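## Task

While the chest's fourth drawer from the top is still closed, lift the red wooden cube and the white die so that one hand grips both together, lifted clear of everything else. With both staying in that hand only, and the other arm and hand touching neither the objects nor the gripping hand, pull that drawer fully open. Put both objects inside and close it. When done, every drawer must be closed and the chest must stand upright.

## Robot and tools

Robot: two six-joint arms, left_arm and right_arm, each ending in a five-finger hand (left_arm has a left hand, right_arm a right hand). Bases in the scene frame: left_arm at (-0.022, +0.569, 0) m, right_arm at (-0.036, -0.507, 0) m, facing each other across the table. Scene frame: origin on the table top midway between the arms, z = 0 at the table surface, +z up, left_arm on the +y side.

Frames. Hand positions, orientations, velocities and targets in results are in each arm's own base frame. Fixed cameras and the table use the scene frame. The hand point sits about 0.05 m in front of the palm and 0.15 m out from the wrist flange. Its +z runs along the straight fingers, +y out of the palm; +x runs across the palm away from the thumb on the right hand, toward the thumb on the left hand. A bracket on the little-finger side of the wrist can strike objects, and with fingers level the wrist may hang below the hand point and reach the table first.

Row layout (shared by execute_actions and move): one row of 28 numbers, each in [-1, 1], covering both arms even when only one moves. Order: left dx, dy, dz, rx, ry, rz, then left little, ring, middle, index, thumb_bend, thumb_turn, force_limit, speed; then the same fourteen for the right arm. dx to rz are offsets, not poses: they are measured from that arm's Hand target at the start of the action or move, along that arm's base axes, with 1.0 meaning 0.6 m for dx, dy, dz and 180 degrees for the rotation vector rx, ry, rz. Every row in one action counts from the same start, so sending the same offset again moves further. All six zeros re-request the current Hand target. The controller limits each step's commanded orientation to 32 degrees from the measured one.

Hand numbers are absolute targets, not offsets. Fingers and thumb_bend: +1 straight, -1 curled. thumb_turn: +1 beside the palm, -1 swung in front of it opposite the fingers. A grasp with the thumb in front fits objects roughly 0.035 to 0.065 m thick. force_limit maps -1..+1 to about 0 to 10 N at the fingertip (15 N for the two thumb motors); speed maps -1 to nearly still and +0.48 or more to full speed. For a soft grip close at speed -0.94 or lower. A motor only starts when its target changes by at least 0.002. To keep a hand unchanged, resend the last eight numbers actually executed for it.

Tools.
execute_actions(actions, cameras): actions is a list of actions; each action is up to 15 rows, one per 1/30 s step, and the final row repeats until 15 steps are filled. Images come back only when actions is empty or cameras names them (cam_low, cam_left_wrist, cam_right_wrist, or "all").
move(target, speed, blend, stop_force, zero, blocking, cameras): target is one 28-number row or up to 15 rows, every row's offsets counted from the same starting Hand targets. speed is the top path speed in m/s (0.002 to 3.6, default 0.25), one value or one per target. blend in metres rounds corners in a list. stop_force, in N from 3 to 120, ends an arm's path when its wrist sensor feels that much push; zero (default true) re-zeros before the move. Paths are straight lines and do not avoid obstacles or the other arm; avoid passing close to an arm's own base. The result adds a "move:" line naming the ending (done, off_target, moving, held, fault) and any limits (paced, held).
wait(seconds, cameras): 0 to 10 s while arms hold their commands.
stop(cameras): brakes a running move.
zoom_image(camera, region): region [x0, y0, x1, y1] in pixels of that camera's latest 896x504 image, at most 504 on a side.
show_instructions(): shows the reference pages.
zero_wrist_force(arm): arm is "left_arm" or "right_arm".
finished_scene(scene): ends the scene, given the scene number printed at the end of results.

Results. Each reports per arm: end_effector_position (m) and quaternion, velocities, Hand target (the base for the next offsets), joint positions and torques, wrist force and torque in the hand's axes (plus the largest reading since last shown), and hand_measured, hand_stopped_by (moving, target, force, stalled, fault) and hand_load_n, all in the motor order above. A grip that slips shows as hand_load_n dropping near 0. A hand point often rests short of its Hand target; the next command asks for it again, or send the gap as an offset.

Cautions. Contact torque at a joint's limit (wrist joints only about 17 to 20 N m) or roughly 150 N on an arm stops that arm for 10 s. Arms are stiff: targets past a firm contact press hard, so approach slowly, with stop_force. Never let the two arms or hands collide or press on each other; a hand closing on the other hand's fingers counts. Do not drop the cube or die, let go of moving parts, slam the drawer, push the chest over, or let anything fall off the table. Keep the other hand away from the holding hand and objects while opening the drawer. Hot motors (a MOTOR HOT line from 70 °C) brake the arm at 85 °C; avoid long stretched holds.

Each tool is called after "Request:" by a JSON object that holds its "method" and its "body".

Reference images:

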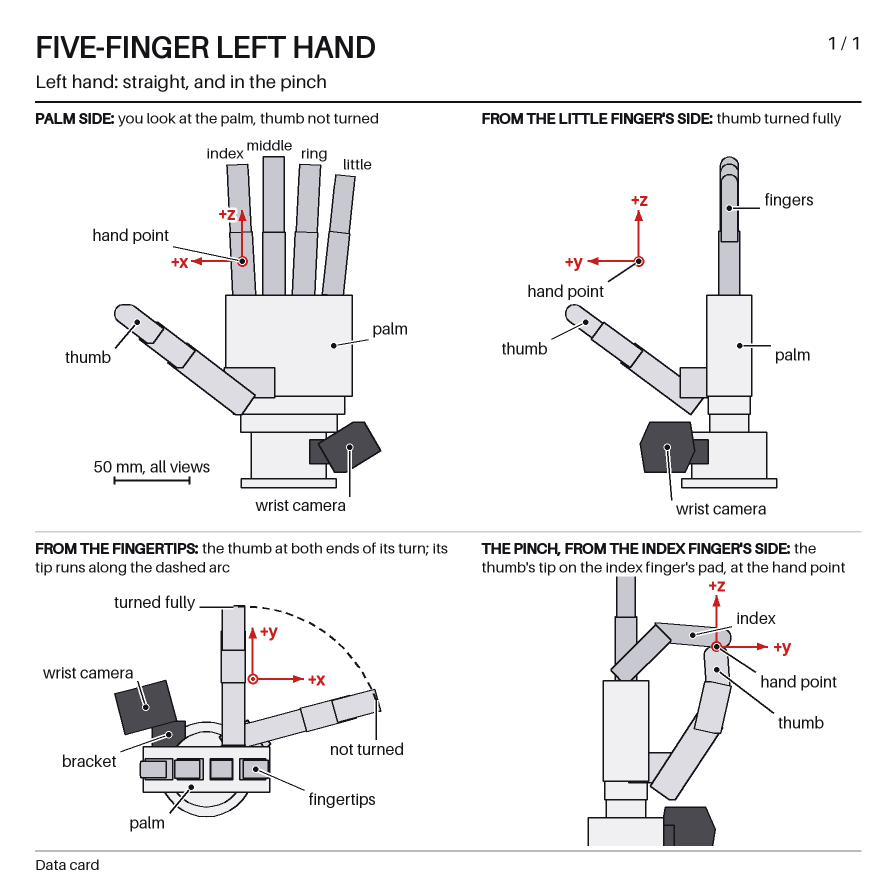

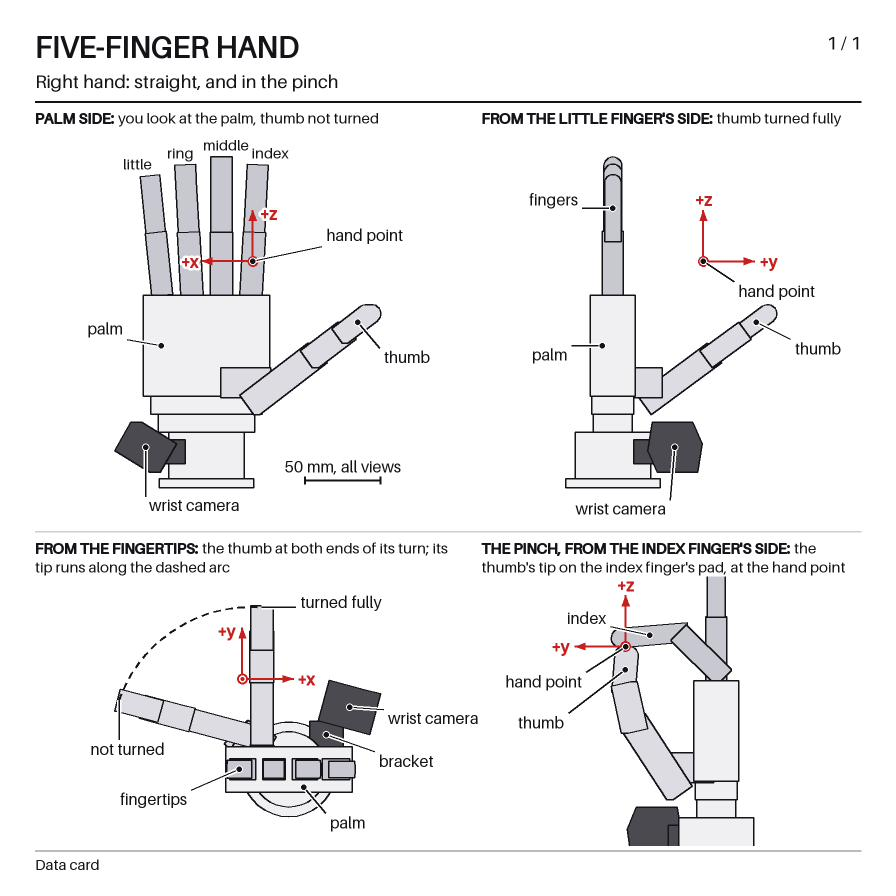

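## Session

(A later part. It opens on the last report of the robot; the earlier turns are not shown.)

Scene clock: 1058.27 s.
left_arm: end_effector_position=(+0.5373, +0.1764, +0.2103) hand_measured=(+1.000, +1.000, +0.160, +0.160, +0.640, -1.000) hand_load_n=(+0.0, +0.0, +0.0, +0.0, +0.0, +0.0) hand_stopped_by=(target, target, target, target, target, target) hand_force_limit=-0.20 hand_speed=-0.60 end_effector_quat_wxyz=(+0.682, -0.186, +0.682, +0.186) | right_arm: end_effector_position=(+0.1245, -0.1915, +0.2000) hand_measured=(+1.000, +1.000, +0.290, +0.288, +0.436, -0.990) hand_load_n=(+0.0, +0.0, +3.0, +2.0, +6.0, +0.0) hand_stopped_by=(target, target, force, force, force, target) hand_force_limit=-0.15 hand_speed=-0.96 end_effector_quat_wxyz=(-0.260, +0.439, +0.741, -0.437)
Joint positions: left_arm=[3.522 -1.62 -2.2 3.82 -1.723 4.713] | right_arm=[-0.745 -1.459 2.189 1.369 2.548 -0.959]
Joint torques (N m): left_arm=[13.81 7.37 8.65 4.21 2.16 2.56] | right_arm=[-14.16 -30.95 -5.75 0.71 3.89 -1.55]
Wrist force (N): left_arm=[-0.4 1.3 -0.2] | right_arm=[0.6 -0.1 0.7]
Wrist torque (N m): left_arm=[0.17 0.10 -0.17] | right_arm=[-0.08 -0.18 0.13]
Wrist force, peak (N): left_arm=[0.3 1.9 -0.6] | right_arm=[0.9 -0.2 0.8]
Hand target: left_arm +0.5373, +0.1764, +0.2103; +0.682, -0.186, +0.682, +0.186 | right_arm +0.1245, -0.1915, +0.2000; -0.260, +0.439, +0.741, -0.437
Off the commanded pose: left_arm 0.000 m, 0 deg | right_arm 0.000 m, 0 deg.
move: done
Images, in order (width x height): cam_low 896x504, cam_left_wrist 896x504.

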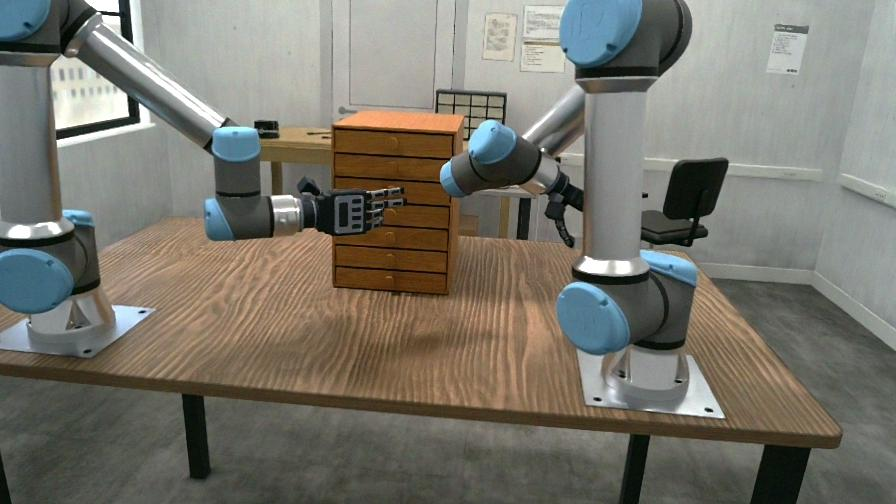

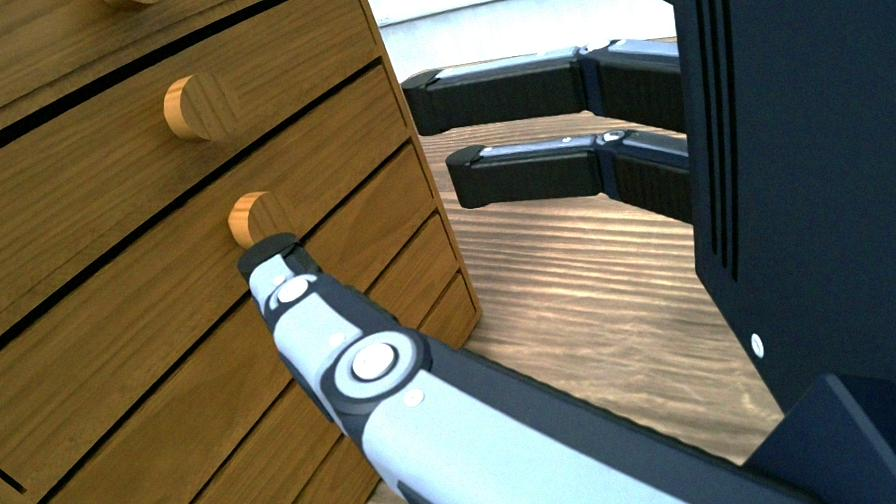

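Request:
{"method": "move", "body": {"target": [0.0348,0.027,-0.0617,0,0,0,1,1,0.16,0.16,0.64,-1,-0.2,-0.6,0,0,0,0,0,0,1,1,0.1,0.1,0.18,-0.99,-0.15,-0.96], "speed": 0.12, "cameras": ["cam_left_wrist","cam_low"]}}

Scene clock: 1067.10 s.
left_arm: end_effector_position=(+0.5581, +0.1925, +0.1733) hand_measured=(+1.000, +1.000, +0.160, +0.160, +0.640, -1.000) hand_load_n=(+0.0, +0.0, +0.0, +0.0, +0.0, +0.0) hand_stopped_by=(target, target, target, target, target, target) hand_force_limit=-0.20 hand_speed=-0.60 end_effector_quat_wxyz=(+0.682, -0.186, +0.682, +0.186) | right_arm: end_effector_position=(+0.1245, -0.1915, +0.2000) hand_measured=(+1.000, +1.000, +0.290, +0.288, +0.436, -0.990) hand_load_n=(+0.0, +0.0, +3.0, +2.5, +6.0, +0.0) hand_stopped_by=(target, target, force, force, force, target) hand_force_limit=-0.15 hand_speed=-0.96 end_effector_quat_wxyz=(-0.260, +0.439, +0.741, -0.437)
Joint positions: left_arm=[3.543 -1.74 -2.188 3.928 -1.702 4.713] | right_arm=[-0.745 -1.459 2.189 1.369 2.548 -0.959]
Joint torques (N m): left_arm=[13.34 10.06 22.39 4.36 2.05 2.06] | right_arm=[-14.88 -31.93 -8.78 1.1 3.7 -1.59]
Wrist force (N): left_arm=[-0.6 1.4 0.1] | right_arm=[0.7 -0.1 0.7]
Wrist torque (N m): left_arm=[0.17 0.13 -0.17] | right_arm=[-0.08 -0.20 0.13]
Wrist force, peak (N): left_arm=[-1.1 1.5 -0.7] | right_arm=[0.8 -0.2 0.9]
Hand target: left_arm +0.5582, +0.1926, +0.1733; +0.682, -0.186, +0.682, +0.186 | right_arm +0.1245, -0.1915, +0.2000; -0.260, +0.439, +0.741, -0.437
Off the commanded pose: left_arm 0.000 m, 0 deg | right_arm 0.000 m, 0 deg.
move: done
Images, in order (width x height): cam_low 896x504, cam_left_wrist 896x504.

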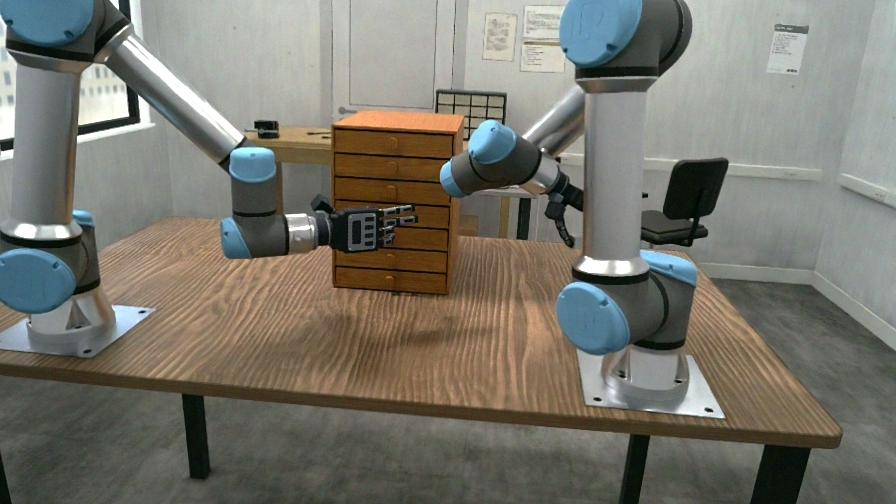

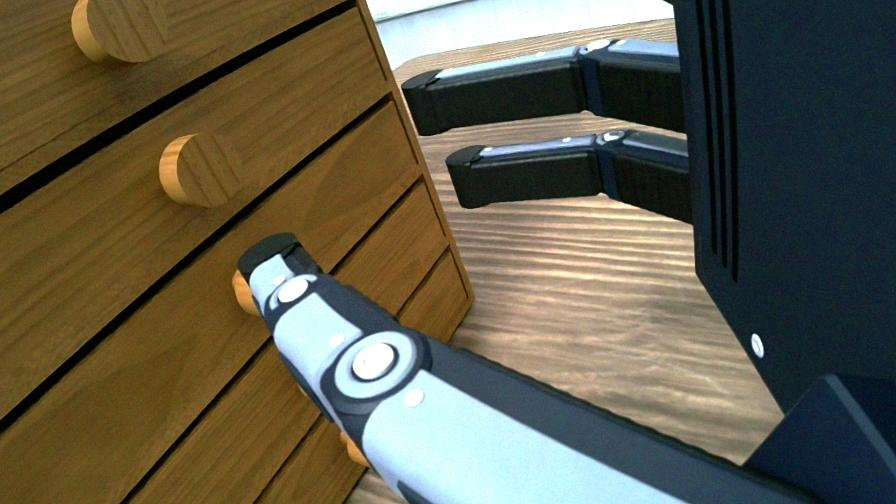

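Request:
{"method": "move", "body": {"target": [0.0078,0.065,0.0083,0,0,0,1,1,0.16,0.16,0.64,-1,-0.2,-0.6,0,0,0,0,0,0,1,1,0.1,0.1,0.18,-0.99,-0.15,-0.96], "speed": 0.06, "stop_force": 5, "cameras": ["cam_left_wrist"]}}

Scene clock: 1105.07 s.
left_arm: end_effector_position=(+0.5628, +0.2316, +0.1783) hand_measured=(+1.000, +1.000, +0.160, +0.160, +0.640, -1.000) hand_load_n=(+0.0, +0.0, +0.0, +0.0, +0.0, +0.5) hand_stopped_by=(target, target, target, target, target, target) hand_force_limit=-0.20 hand_speed=-0.60 end_effector_quat_wxyz=(+0.682, -0.186, +0.682, +0.186) | right_arm: end_effector_position=(+0.1245, -0.1915, +0.2000) hand_measured=(+1.000, +1.000, +0.290, +0.288, +0.436, -0.990) hand_load_n=(+0.0, +0.0, +3.0, +2.0, +6.0, +0.0) hand_stopped_by=(target, target, force, force, force, target) hand_force_limit=-0.15 hand_speed=-0.96 end_effector_quat_wxyz=(-0.260, +0.439, +0.741, -0.437)
Joint positions: left_arm=[3.637 -1.748 -2.16 3.908 -1.608 4.713] | right_arm=[-0.745 -1.459 2.189 1.369 2.548 -0.959]
Joint torques (N m): left_arm=[13.01 11.54 22.76 -1.25 1.99 -0.73] | right_arm=[-14.2 -31.27 -15.32 2.47 2.95 -1.41]
Wrist force (N): left_arm=[-0.5 1.9 -0.2] | right_arm=[0.7 0.0 0.8]
Wrist torque (N m): left_arm=[0.28 0.13 -0.20] | right_arm=[-0.08 -0.19 0.13]
Wrist force, peak (N): left_arm=[-0.4 2.2 0.0] | right_arm=[0.9 -0.2 0.8]
Hand target: left_arm +0.5628, +0.2316, +0.1783; +0.682, -0.186, +0.682, +0.186 | right_arm +0.1245, -0.1915, +0.2000; -0.260, +0.439, +0.741, -0.437
Off the commanded pose: left_arm 0.000 m, 0 deg | right_arm 0.000 m, 0 deg.
move: done
Images, in order (width x height): cam_left_wrist 896x504.

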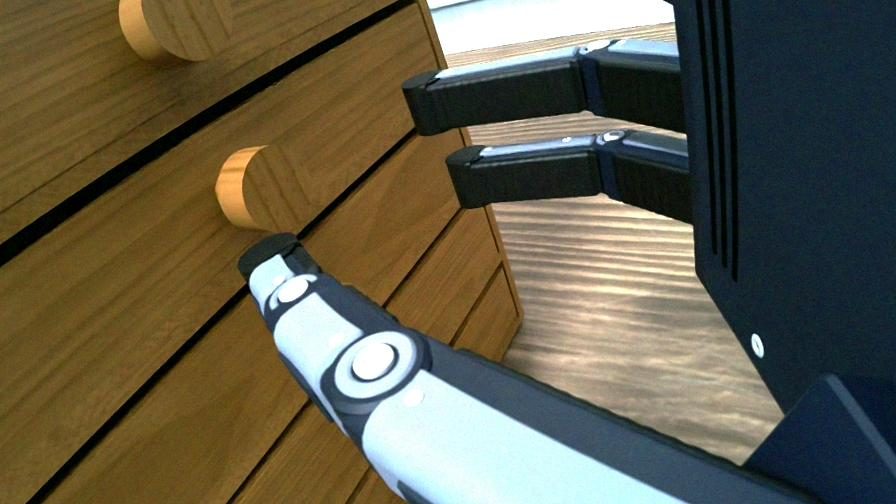

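Request:
{"method": "move", "body": {"target": [0.0,0.05,0.0,0,0,0,1,1,0.16,0.16,0.64,-1,-0.2,-0.6,0,0,0,0,0,0,1,1,0.1,0.1,0.18,-0.99,-0.15,-0.96], "speed": 0.04, "stop_force": 5, "cameras": ["cam_left_wrist"]}}

Scene clock: 1114.80 s.
left_arm: end_effector_position=(+0.5628, +0.2616, +0.1783) hand_measured=(+1.000, +1.000, +0.160, +0.160, +0.640, -1.000) hand_load_n=(+0.0, +0.0, +0.0, +0.0, +0.0, +0.5) hand_stopped_by=(target, target, target, target, target, target) hand_force_limit=-0.20 hand_speed=-0.60 end_effector_quat_wxyz=(+0.682, -0.186, +0.682, +0.186) | right_arm: end_effector_position=(+0.1245, -0.1915, +0.2000) hand_measured=(+1.000, +1.000, +0.290, +0.288, +0.436, -0.990) hand_load_n=(+0.0, +0.0, +3.0, +2.5, +6.0, +0.5) hand_stopped_by=(target, target, force, force, force, target) hand_force_limit=-0.15 hand_speed=-0.96 end_effector_quat_wxyz=(-0.260, +0.439, +0.741, -0.437)
Joint positions: left_arm=[3.709 -1.76 -2.146 3.905 -1.536 4.713] | right_arm=[-0.745 -1.459 2.189 1.369 2.548 -0.959]
Joint torques (N m): left_arm=[12.87 12.7 22.64 -1.36 1.98 -0.77] | right_arm=[-13.88 -29.44 -16.04 2.83 2.89 -1.17]
Wrist force (N): left_arm=[-0.4 1.7 0.0] | right_arm=[0.7 0.0 1.0]
Wrist torque (N m): left_arm=[0.22 0.08 -0.17] | right_arm=[-0.09 -0.20 0.13]
Wrist force, peak (N): left_arm=[-0.4 2.1 0.1] | right_arm=[0.8 -0.4 0.9]
Hand target: left_arm +0.5628, +0.2616, +0.1783; +0.682, -0.186, +0.682, +0.186 | right_arm +0.1245, -0.1915, +0.2000; -0.260, +0.439, +0.741, -0.437
Off the commanded pose: left_arm 0.000 m, 0 deg | right_arm 0.000 m, 0 deg.
move: done
Images, in order (width x height): cam_left_wrist 896x504.

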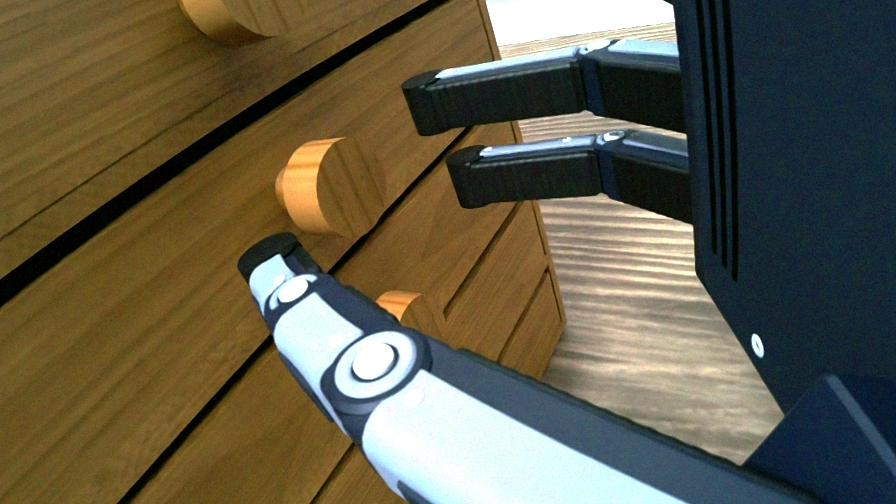

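Request:
{"method": "move", "body": {"target": [0.0,0.045,0.0,0,0,0,1,1,0.16,0.16,0.64,-1,-0.2,-0.6,0,0,0,0,0,0,1,1,0.1,0.1,0.18,-0.99,-0.15,-0.96], "speed": 0.015, "stop_force": 4, "cameras": ["cam_left_wrist","cam_low"]}}

Scene clock: 1124.43 s.
left_arm: end_effector_position=(+0.5628, +0.2886, +0.1783) hand_measured=(+1.000, +1.000, +0.160, +0.160, +0.640, -1.000) hand_load_n=(+0.0, +0.0, +0.0, +0.0, +0.0, +0.5) hand_stopped_by=(target, target, target, target, target, target) hand_force_limit=-0.20 hand_speed=-0.60 end_effector_quat_wxyz=(+0.682, -0.186, +0.682, +0.186) | right_arm: end_effector_position=(+0.1245, -0.1915, +0.2000) hand_measured=(+1.000, +1.000, +0.290, +0.288, +0.436, -0.990) hand_load_n=(+0.0, +0.0, +2.5, +2.5, +6.0, +0.0) hand_stopped_by=(target, target, force, force, force, target) hand_force_limit=-0.15 hand_speed=-0.96 end_effector_quat_wxyz=(-0.260, +0.439, +0.741, -0.437)
Joint positions: left_arm=[3.77 -1.774 -2.127 3.901 -1.476 4.713] | right_arm=[-0.745 -1.459 2.189 1.369 2.548 -0.959]
Joint torques (N m): left_arm=[12.74 13 23.38 -1.24 1.98 0.69] | right_arm=[-13.73 -30.2 -16.09 3.17 2.75 -1.16]
Wrist force (N): left_arm=[-0.6 1.5 0.0] | right_arm=[0.7 0.0 0.7]
Wrist torque (N m): left_arm=[0.19 0.12 -0.18] | right_arm=[-0.07 -0.20 0.14]
Wrist force, peak (N): left_arm=[-0.4 2.1 0.0] | right_arm=[0.8 0.0 1.0]
Hand target: left_arm +0.5628, +0.2886, +0.1783; +0.682, -0.186, +0.682, +0.186 | right_arm +0.1245, -0.1915, +0.2000; -0.260, +0.439, +0.741, -0.437
Off the commanded pose: left_arm 0.000 m, 0 deg | right_arm 0.000 m, 0 deg.
move: done
Images, in order (width x height): cam_low 896x504, cam_left_wrist 896x504.

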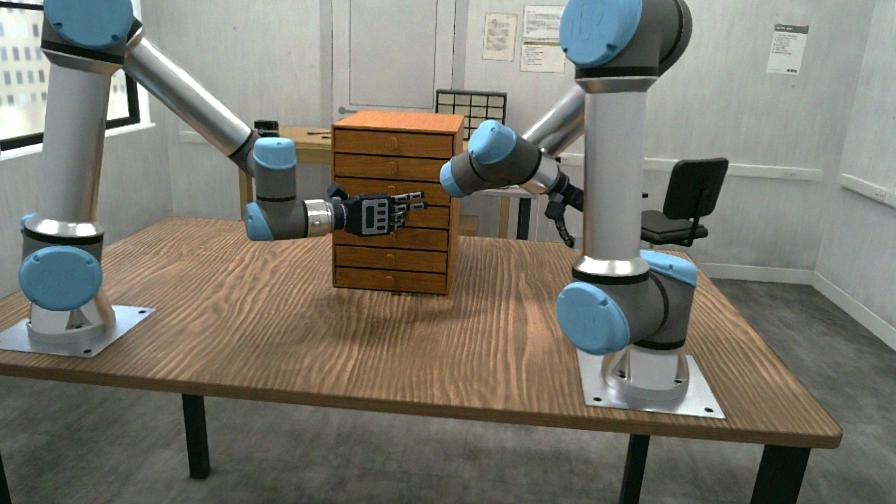

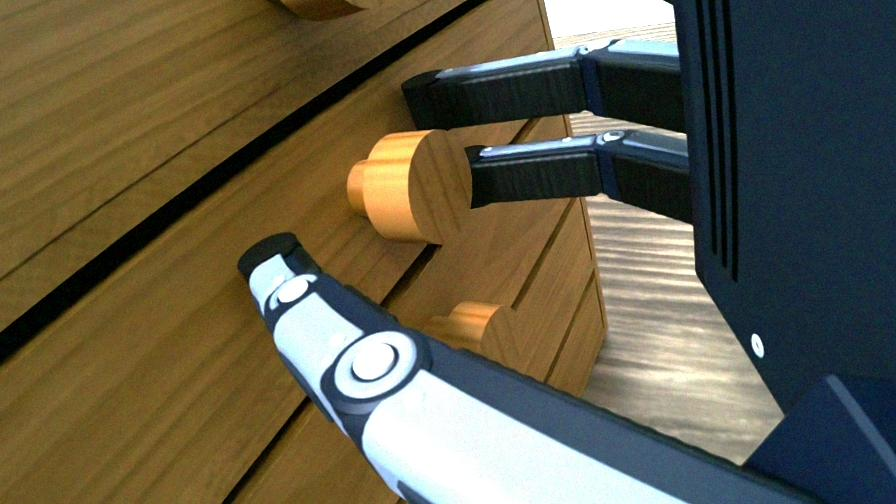

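Request:
{"method": "move", "body": {"target": [0.0,0.035,0.0,0,0,0,1,1,0.16,0.16,0.64,-1,-0.2,-0.6,0,0,0,0,0,0,1,1,0.1,0.1,0.18,-0.99,-0.15,-0.96], "speed": 0.012, "stop_force": 4, "cameras": ["cam_left_wrist","cam_low"]}}

Scene clock: 1167.67 s.
left_arm: end_effector_position=(+0.5628, +0.2916, +0.1782) hand_measured=(+1.000, +1.000, +0.160, +0.160, +0.640, -1.000) hand_load_n=(+0.0, +0.0, +0.0, +0.0, +0.0, +0.5) hand_stopped_by=(target, target, target, target, target, target) hand_force_limit=-0.20 hand_speed=-0.60 end_effector_quat_wxyz=(+0.682, -0.186, +0.682, +0.186) | right_arm: end_effector_position=(+0.1245, -0.1915, +0.2000) hand_measured=(+1.000, +1.000, +0.290, +0.288, +0.436, -0.990) hand_load_n=(+0.0, +0.0, +3.0, +2.0, +6.0, +0.5) hand_stopped_by=(target, target, force, force, force, target) hand_force_limit=-0.15 hand_speed=-0.96 end_effector_quat_wxyz=(-0.260, +0.439, +0.741, -0.437)
Joint positions: left_arm=[3.776 -1.776 -2.125 3.9 -1.469 4.713] | right_arm=[-0.745 -1.459 2.189 1.369 2.548 -0.959]
Joint torques (N m): left_arm=[-10.38 32.29 7.56 3.02 -1.3 2.25] | right_arm=[-13.65 -29.14 -15.18 4.3 1.79 -0.77]
Wrist force (N): left_arm=[-0.6 1.5 -0.1] | right_arm=[0.7 0.1 0.7]
Wrist torque (N m): left_arm=[0.21 0.12 -0.18] | right_arm=[-0.06 -0.18 0.14]
Wrist force, peak (N): left_arm=[-0.5 -2.7 -4.5] | right_arm=[1.0 -0.2 0.9]
Hand target: left_arm +0.5628, +0.2916, +0.1782; +0.682, -0.186, +0.682, +0.186 (not the last commanded pose) | right_arm +0.1245, -0.1915, +0.2000; -0.260, +0.439, +0.741, -0.437
Off the commanded pose: left_arm 0.018 m, 0 deg | right_arm 0.000 m, 0 deg.
move: contact (left_arm)
Images, in order (width x height): cam_low 896x504, cam_left_wrist 896x504.

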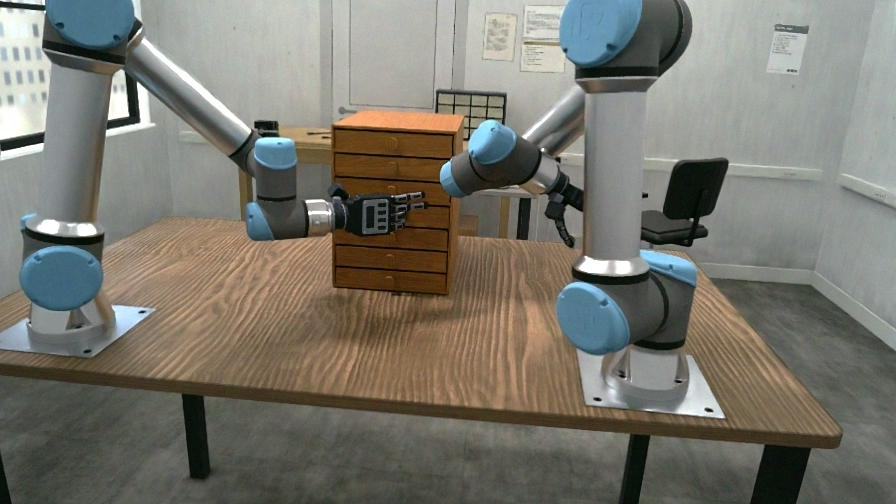

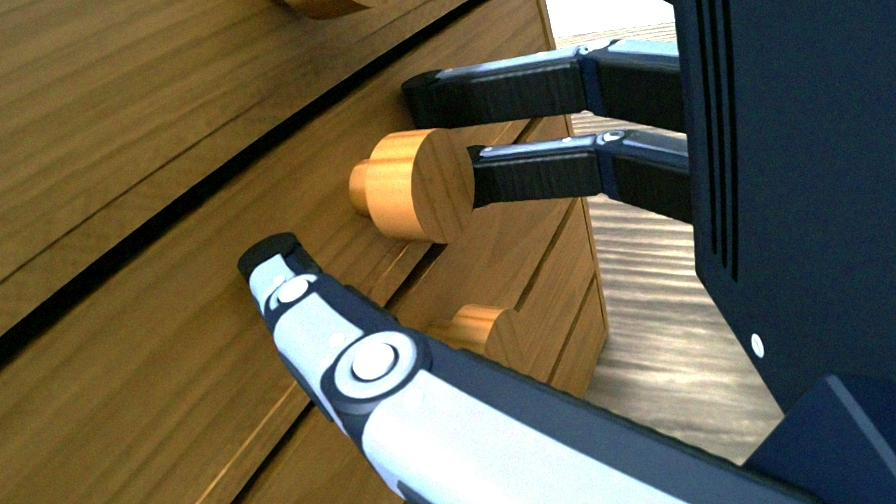

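Request:
{"method": "move", "body": {"target": [[0,-0.0018,0,0,0,0,1,1,0.16,0.16,0.64,-1,-0.2,-0.6,0,0,0,0,0,0,1,1,0.1,0.1,0.18,-0.99,-0.15,-0.96],[0,-0.0018,0,0,0,0,1,1,-0.3,-0.3,0.2,-1,0.2,-0.92,0,0,0,0,0,0,1,1,0.1,0.1,0.18,-0.99,-0.15,-0.96]], "speed": 0.02, "cameras": ["cam_left_wrist","cam_low"]}}

Scene clock: 1184.87 s.
left_arm: end_effector_position=(+0.5628, +0.2905, +0.1783) hand_measured=(+1.000, +1.000, -0.002, -0.032, +0.340, -1.000) hand_load_n=(+0.0, +0.0, +4.0, +6.5, +8.0, +0.5) hand_stopped_by=(target, target, force, force, force, target) hand_force_limit=0.20 hand_speed=-0.92 end_effector_quat_wxyz=(+0.682, -0.186, +0.682, +0.186) | right_arm: end_effector_position=(+0.1245, -0.1915, +0.2000) hand_measured=(+1.000, +1.000, +0.290, +0.288, +0.436, -0.990) hand_load_n=(+0.0, +0.0, +3.0, +2.5, +6.0, +0.5) hand_stopped_by=(target, target, force, force, force, target) hand_force_limit=-0.15 hand_speed=-0.96 end_effector_quat_wxyz=(-0.260, +0.439, +0.741, -0.437)
Joint positions: left_arm=[3.774 -1.775 -2.126 3.901 -1.471 4.713] | right_arm=[-0.745 -1.459 2.189 1.369 2.548 -0.959]
Joint torques (N m): left_arm=[-0.95 31.56 8.57 0.79 -1.33 1.46] | right_arm=[-13 -28.24 -15.79 4.31 1.53 -0.76]
Wrist force (N): left_arm=[-0.3 1.4 1.6] | right_arm=[0.6 0.1 0.7]
Wrist torque (N m): left_arm=[0.28 0.12 -0.19] | right_arm=[-0.06 -0.18 0.13]
Wrist force, peak (N): left_arm=[-0.2 -1.6 6.4] | right_arm=[0.8 -0.2 1.0]
Hand target: left_arm +0.5628, +0.2905, +0.1782; +0.682, -0.186, +0.682, +0.186 | right_arm +0.1245, -0.1915, +0.2000; -0.260, +0.439, +0.741, -0.437
Off the commanded pose: left_arm 0.000 m, 0 deg | right_arm 0.000 m, 0 deg.
move: done
Images, in order (width x height): cam_low 896x504, cam_left_wrist 896x504.

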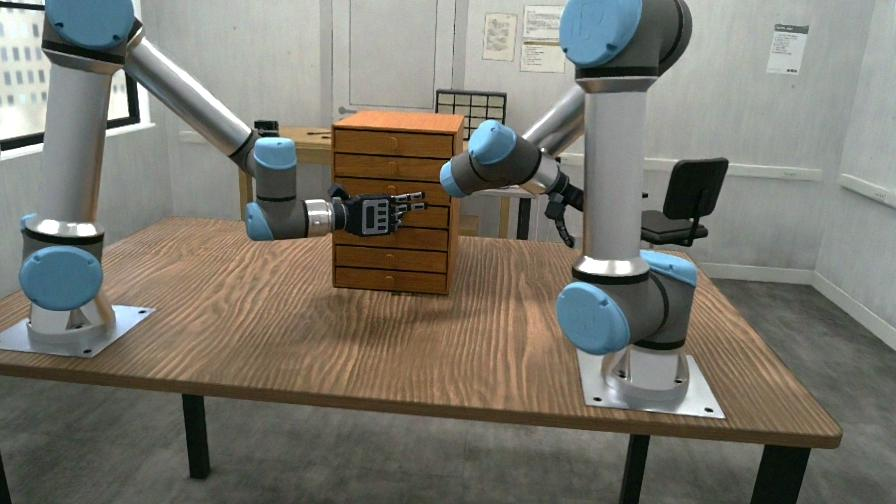

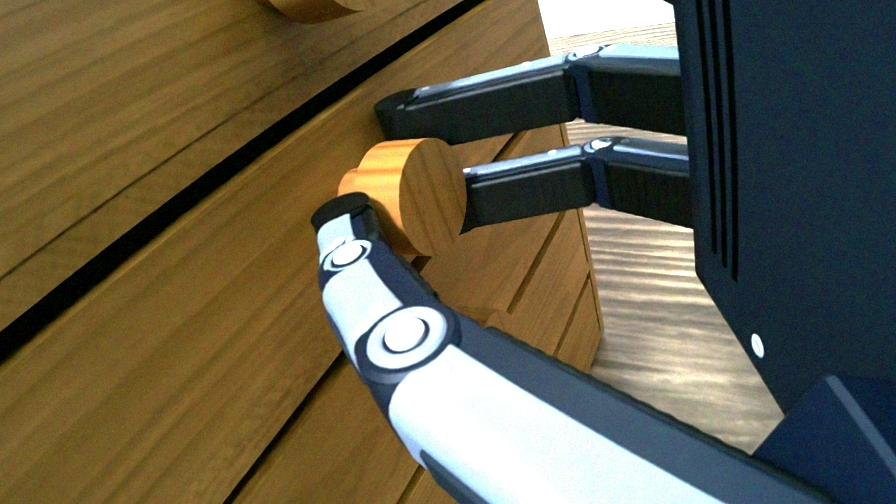

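Request:
{"method": "move", "body": {"target": [0.0017,-0.0667,0,0,0,0,1,1,-0.3,-0.3,0.2,-1,0.2,-0.92,0,0,0,0,0,0,1,1,0.1,0.1,0.18,-0.99,-0.15,-0.96], "speed": 0.04, "cameras": ["cam_left_wrist","cam_low"]}}

Scene clock: 1197.17 s.
left_arm: end_effector_position=(+0.5639, +0.2505, +0.1782) hand_measured=(+1.000, +1.000, -0.002, -0.032, +0.340, -1.000) hand_load_n=(-0.5, +0.0, +4.0, +6.0, +7.5, +0.0) hand_stopped_by=(target, target, force, force, force, target) hand_force_limit=0.20 hand_speed=-0.92 end_effector_quat_wxyz=(+0.682, -0.186, +0.682, +0.186) | right_arm: end_effector_position=(+0.1245, -0.1915, +0.2000) hand_measured=(+1.000, +1.000, +0.290, +0.288, +0.436, -0.990) hand_load_n=(+0.0, +0.0, +3.0, +2.5, +6.0, +0.5) hand_stopped_by=(target, target, force, force, force, target) hand_force_limit=-0.15 hand_speed=-0.96 end_effector_quat_wxyz=(-0.260, +0.439, +0.741, -0.437)
Joint positions: left_arm=[3.681 -1.757 -2.149 3.906 -1.564 4.713] | right_arm=[-0.745 -1.459 2.189 1.369 2.548 -0.959]
Joint torques (N m): left_arm=[-10.27 32.48 8.37 4.37 -1.74 -0.34] | right_arm=[-13.05 -27.9 -16.13 4.13 1.25 -0.66]
Wrist force (N): left_arm=[0.0 2.7 0.3] | right_arm=[0.8 0.1 0.7]
Wrist torque (N m): left_arm=[0.29 0.10 -0.20] | right_arm=[-0.05 -0.21 0.15]
Wrist force, peak (N): left_arm=[-1.9 2.1 3.1] | right_arm=[0.8 -0.1 1.0]
Hand target: left_arm +0.5639, +0.2505, +0.1782; +0.682, -0.186, +0.682, +0.186 | right_arm +0.1245, -0.1915, +0.2000; -0.260, +0.439, +0.741, -0.437
Off the commanded pose: left_arm 0.000 m, 0 deg | right_arm 0.000 m, 0 deg.
move: done
Images, in order (width x height): cam_low 896x504, cam_left_wrist 896x504.

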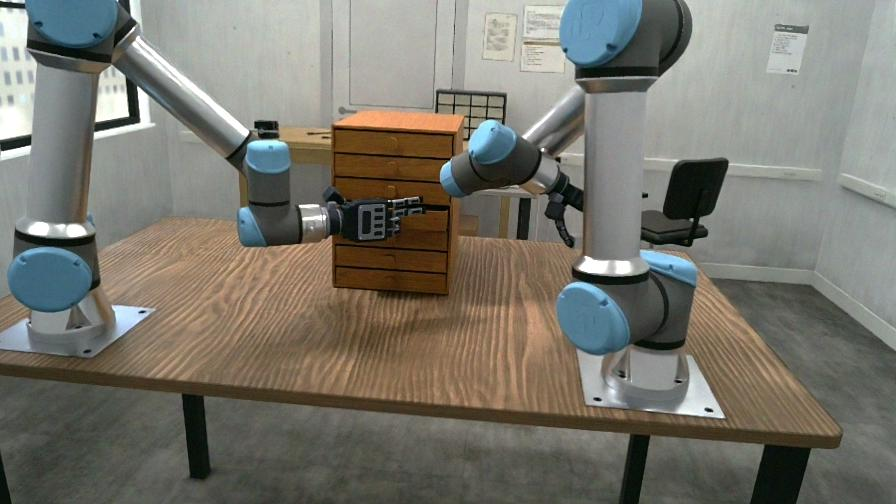

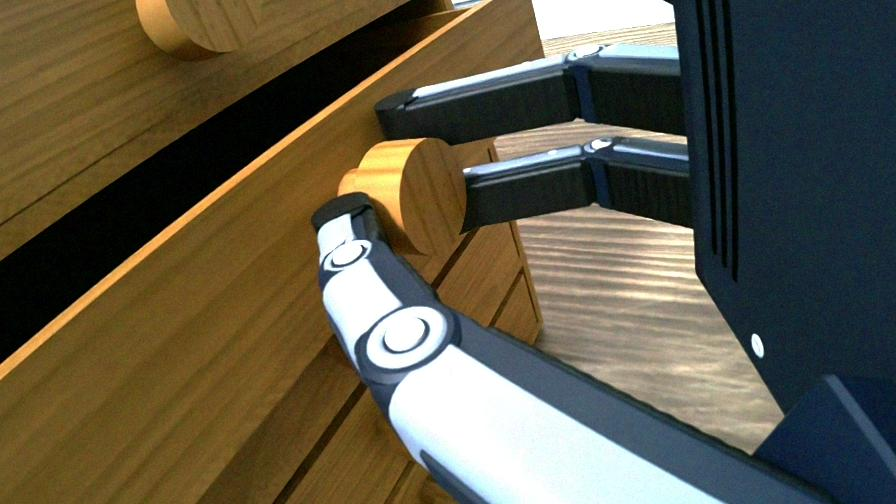

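Request:
{"method": "move", "body": {"target": [0.0028,-0.1083,0,0,0,0,1,1,-0.3,-0.3,0.2,-1,0.2,-0.92,0,0,0,0,0,0,1,1,0.1,0.1,0.18,-0.99,-0.15,-0.96], "speed": 0.06}}

Scene clock: 1204.07 s.
left_arm: end_effector_position=(+0.5655, +0.1855, +0.1783) hand_measured=(+1.000, +1.000, -0.002, -0.032, +0.340, -1.000) hand_load_n=(+0.0, +0.0, +4.0, +6.0, +7.5, +1.0) hand_stopped_by=(target, target, force, force, force, target) hand_force_limit=0.20 hand_speed=-0.92 end_effector_quat_wxyz=(+0.682, -0.186, +0.682, +0.186) | right_arm: end_effector_position=(+0.1245, -0.1915, +0.2000) hand_measured=(+1.000, +1.000, +0.290, +0.288, +0.436, -0.990) hand_load_n=(+0.0, +0.0, +3.0, +2.0, +6.0, +0.5) hand_stopped_by=(target, target, force, force, force, target) hand_force_limit=-0.15 hand_speed=-0.96 end_effector_quat_wxyz=(-0.260, +0.439, +0.741, -0.437)
Joint positions: left_arm=[3.517 -1.746 -2.163 3.909 -1.728 4.713] | right_arm=[-0.745 -1.459 2.189 1.369 2.548 -0.959]
Joint torques (N m): left_arm=[-12.33 17.76 24.36 1.25 -1.84 -0.9] | right_arm=[-12.4 -27.35 -16.62 4.11 1.35 -0.7]
Wrist force (N): left_arm=[1.2 1.9 0.0] | right_arm=[0.7 -0.1 0.8]
Wrist torque (N m): left_arm=[0.21 0.14 -0.20] | right_arm=[-0.10 -0.19 0.13]
Wrist force, peak (N): left_arm=[0.2 3.1 0.8] | right_arm=[0.6 -0.1 1.1]
Hand target: left_arm +0.5655, +0.1855, +0.1782; +0.682, -0.186, +0.682, +0.186 | right_arm +0.1245, -0.1915, +0.2000; -0.260, +0.439, +0.741, -0.437
Off the commanded pose: left_arm 0.000 m, 0 deg | right_arm 0.000 m, 0 deg.
move: done

Request:
{"method": "move", "body": {"target": [0.0028,-0.1083,0,0,0,0,1,1,-0.3,-0.3,0.2,-1,0.2,-0.92,0,0,0,0,0,0,1,1,0.1,0.1,0.18,-0.99,-0.15,-0.96], "speed": 0.06, "cameras": ["cam_left_wrist","cam_low"]}}

Scene clock: 1208.73 s.
left_arm: end_effector_position=(+0.5672, +0.1206, +0.1782) hand_measured=(+1.000, +1.000, -0.002, -0.032, +0.340, -1.000) hand_load_n=(+0.0, +0.0, +4.0, +6.5, +7.5, +1.0) hand_stopped_by=(target, target, force, force, force, target) hand_force_limit=0.20 hand_speed=-0.92 end_effector_quat_wxyz=(+0.682, -0.186, +0.682, +0.186) | right_arm: end_effector_position=(+0.1245, -0.1915, +0.2000) hand_measured=(+1.000, +1.000, +0.290, +0.288, +0.436, -0.990) hand_load_n=(+0.0, +0.0, +2.5, +2.5, +6.0, +0.0) hand_stopped_by=(target, target, force, force, force, target) hand_force_limit=-0.15 hand_speed=-0.96 end_effector_quat_wxyz=(-0.260, +0.439, +0.741, -0.437)
Joint positions: left_arm=[3.342 -1.759 -2.146 3.905 -1.903 4.713] | right_arm=[-0.745 -1.459 2.189 1.369 2.548 -0.959]
Joint torques (N m): left_arm=[-10.75 12.95 24.24 -1.02 -2.23 -1.7] | right_arm=[-13.18 -27.45 -15.89 4.15 1.19 -0.8]
Wrist force (N): left_arm=[1.2 2.3 -0.1] | right_arm=[0.6 -0.1 0.9]
Wrist torque (N m): left_arm=[0.29 0.14 -0.22] | right_arm=[-0.10 -0.18 0.12]
Wrist force, peak (N): left_arm=[1.1 2.6 0.5] | right_arm=[0.8 -0.1 1.0]
Hand target: left_arm +0.5672, +0.1205, +0.1782; +0.682, -0.186, +0.682, +0.186 | right_arm +0.1245, -0.1915, +0.2000; -0.260, +0.439, +0.741, -0.437
Off the commanded pose: left_arm 0.000 m, 0 deg | right_arm 0.000 m, 0 deg.
move: done
Images, in order (width x height): cam_low 896x504, cam_left_wrist 896x504.

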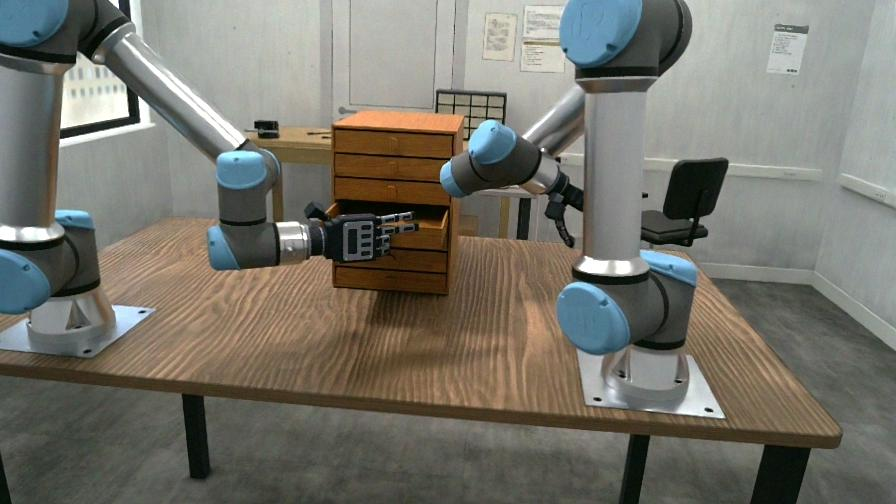

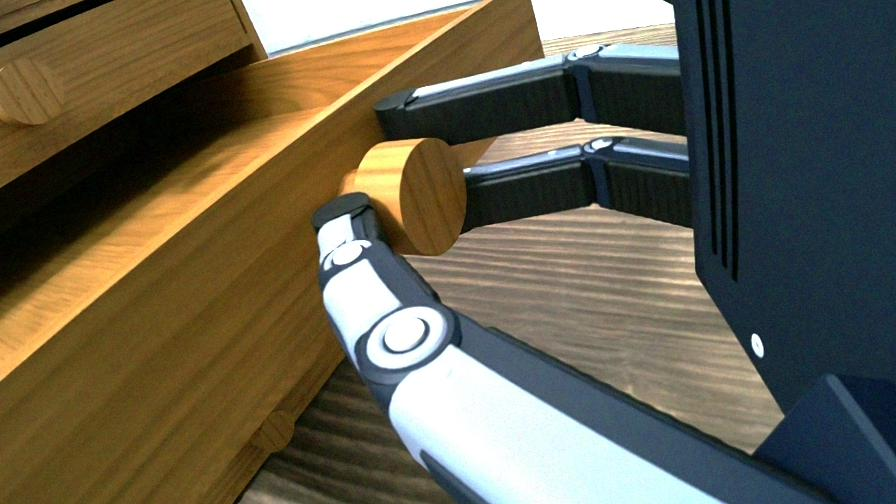

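Request:
{"method": "move", "body": {"target": [[0,0,0,0,0,0,1,1,0.16,0.16,0.6,-1,0.2,-0.6,0,0,0,0,0,0,1,1,0.1,0.1,0.18,-0.99,-0.15,-0.96],[0.0009,-0.1,0,0,0,0,1,1,0.16,0.16,0.6,-1,0.2,-0.6,0,0,0,0,0,0,1,1,0.1,0.1,0.18,-0.99,-0.15,-0.96],[-0.2303,-0.1587,-0.097,0,0,0,1,1,0.16,0.16,0.6,-1,0.2,-0.6,0,0,0,0,0,0,1,1,0.1,0.1,0.18,-0.99,-0.15,-0.96]], "speed": [0.1,0.1,0.2], "blend": [0,0.02,0], "cameras": ["cam_left_wrist","cam_low"]}}

Scene clock: 1220.80 s.
left_arm: end_effector_position=(+0.4291, +0.0253, +0.1201) hand_measured=(+1.000, +1.000, +0.160, +0.160, +0.600, -1.000) hand_load_n=(+0.0, +0.0, +0.0, +0.0, +0.0, +0.5) hand_stopped_by=(target, target, target, target, target, target) hand_force_limit=0.20 hand_speed=-0.60 end_effector_quat_wxyz=(+0.682, -0.186, +0.682, +0.186) | right_arm: end_effector_position=(+0.1245, -0.1915, +0.2000) hand_measured=(+1.000, +1.000, +0.290, +0.288, +0.436, -0.990) hand_load_n=(+0.0, +0.0, +3.0, +2.0, +6.0, +0.5) hand_stopped_by=(target, target, force, force, force, target) hand_force_limit=-0.15 hand_speed=-0.96 end_effector_quat_wxyz=(-0.260, +0.439, +0.741, -0.437)
Joint positions: left_arm=[3.06 -1.689 -2.471 4.16 -2.185 4.713] | right_arm=[-0.745 -1.459 2.189 1.369 2.548 -0.959]
Joint torques (N m): left_arm=[-11.04 25.52 3.82 4.08 -2.18 2] | right_arm=[-12.41 -26.26 -15.78 4.17 0.75 -0.52]
Wrist force (N): left_arm=[-0.6 1.6 0.0] | right_arm=[0.8 -0.1 0.9]
Wrist torque (N m): left_arm=[0.21 0.15 -0.18] | right_arm=[-0.10 -0.21 0.14]
Wrist force, peak (N): left_arm=[1.6 2.4 0.2] | right_arm=[1.0 -0.1 0.8]
Hand target: left_arm +0.4290, +0.0253, +0.1200; +0.682, -0.186, +0.682, +0.186 | right_arm +0.1245, -0.1915, +0.2000; -0.260, +0.439, +0.741, -0.437
Off the commanded pose: left_arm 0.000 m, 0 deg | right_arm 0.000 m, 0 deg.
move: done
Images, in order (width x height): cam_low 896x504, cam_left_wrist 896x504.

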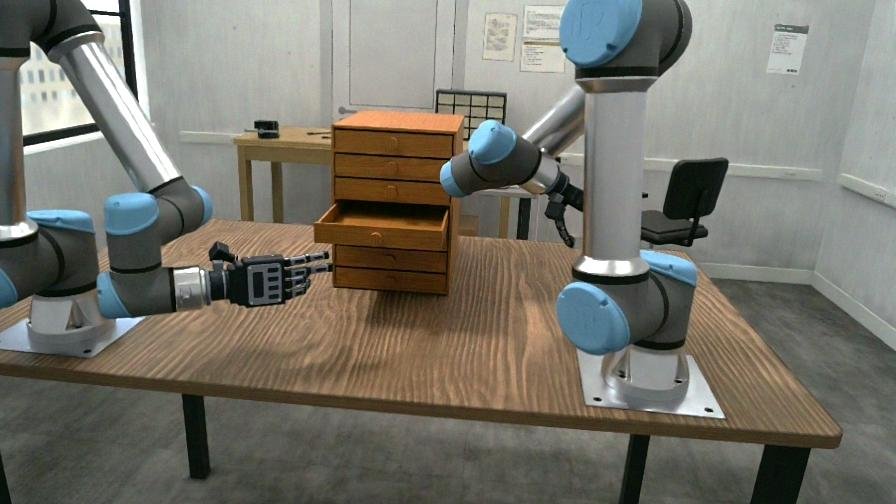

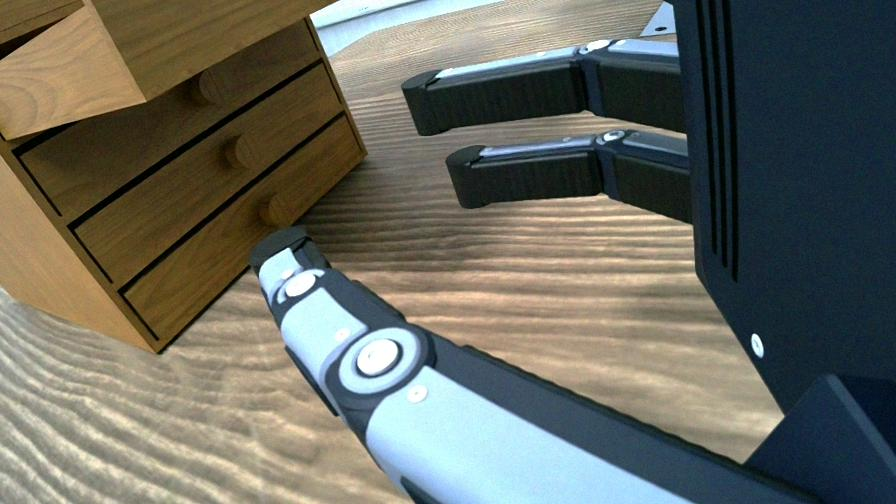

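Request:
{"method": "move", "body": {"target": [[0,0,0,0,0,0,1,1,0.16,0.16,0.6,-1,0.2,-0.6,0.1705,-0.1133,0.0333,0,0,0.2111,0.3,0.3,0.1,0.1,0.18,-0.99,-0.15,-0.7],[0,0,0,0,0,0,1,1,0.16,0.16,0.6,-1,0.2,-0.6,0.3177,-0.0733,0.2,0,0,0.2556,0.3,0.3,0.1,0.1,0.18,-0.99,-0.15,-0.7]], "speed": 0.15, "blend": 0.03, "cameras": ["cam_right_wrist","cam_low"]}}

Scene clock: 1262.17 s.
left_arm: end_effector_position=(+0.4290, +0.0253, +0.1200) hand_measured=(+1.000, +1.000, +0.160, +0.160, +0.600, -1.000) hand_load_n=(+0.0, +0.0, +0.0, +0.0, +0.0, +0.5) hand_stopped_by=(target, target, target, target, target, target) hand_force_limit=0.20 hand_speed=-0.60 end_effector_quat_wxyz=(+0.682, -0.186, +0.682, +0.186) | right_arm: end_effector_position=(+0.3151, -0.2355, +0.3200) hand_measured=(+0.300, +0.300, +0.290, +0.288, +0.436, -0.990) hand_load_n=(+0.0, +0.0, +2.5, +2.5, +6.0, +0.0) hand_stopped_by=(target, target, force, force, force, target) hand_force_limit=-0.15 hand_speed=-0.70 end_effector_quat_wxyz=(-0.069, +0.115, +0.853, -0.504)
Joint positions: left_arm=[3.06 -1.689 -2.471 4.161 -2.185 4.713] | right_arm=[-0.535 -1.541 1.671 0.997 2.577 -2.085]
Joint torques (N m): left_arm=[-10.45 19.54 3.92 4 -1.63 2.08] | right_arm=[13.39 -8.93 -26.9 3.62 3.93 1.27]
Wrist force (N): left_arm=[-0.5 1.6 -0.3] | right_arm=[0.4 0.4 0.6]
Wrist torque (N m): left_arm=[0.24 0.12 -0.18] | right_arm=[-0.05 -0.16 -0.05]
Wrist force, peak (N): left_arm=[-0.5 1.7 -0.5] | right_arm=[1.0 -0.1 1.4]
Hand target: left_arm +0.4290, +0.0253, +0.1200; +0.682, -0.186, +0.682, +0.186 | right_arm +0.3152, -0.2355, +0.3200; -0.069, +0.115, +0.853, -0.504
Off the commanded pose: left_arm 0.000 m, 0 deg | right_arm 0.000 m, 0 deg.
move: done
Images, in order (width x height): cam_low 896x504, cam_right_wrist 896x504.

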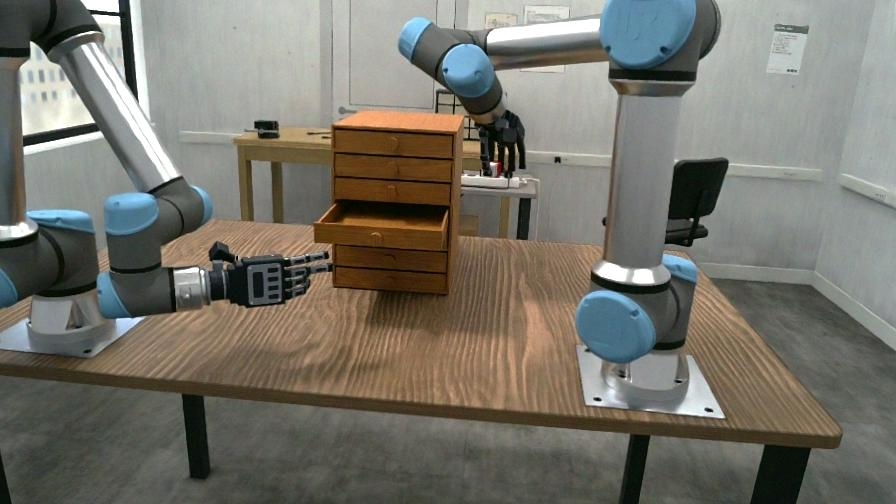

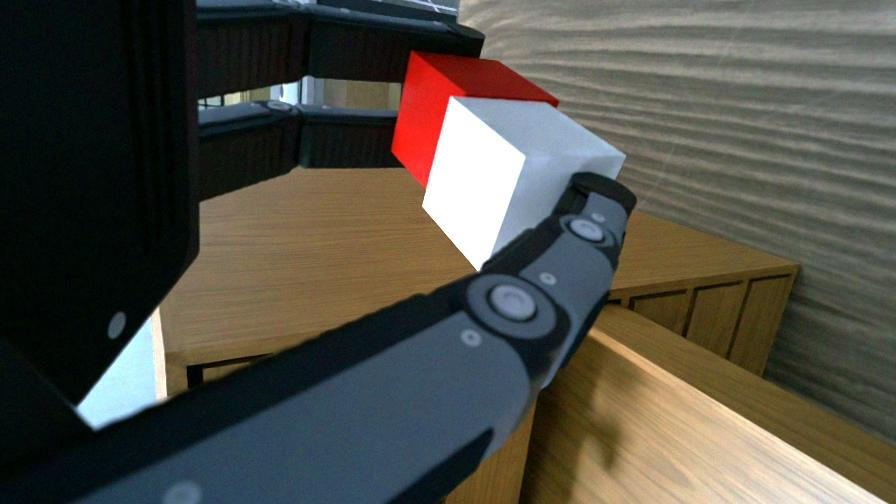

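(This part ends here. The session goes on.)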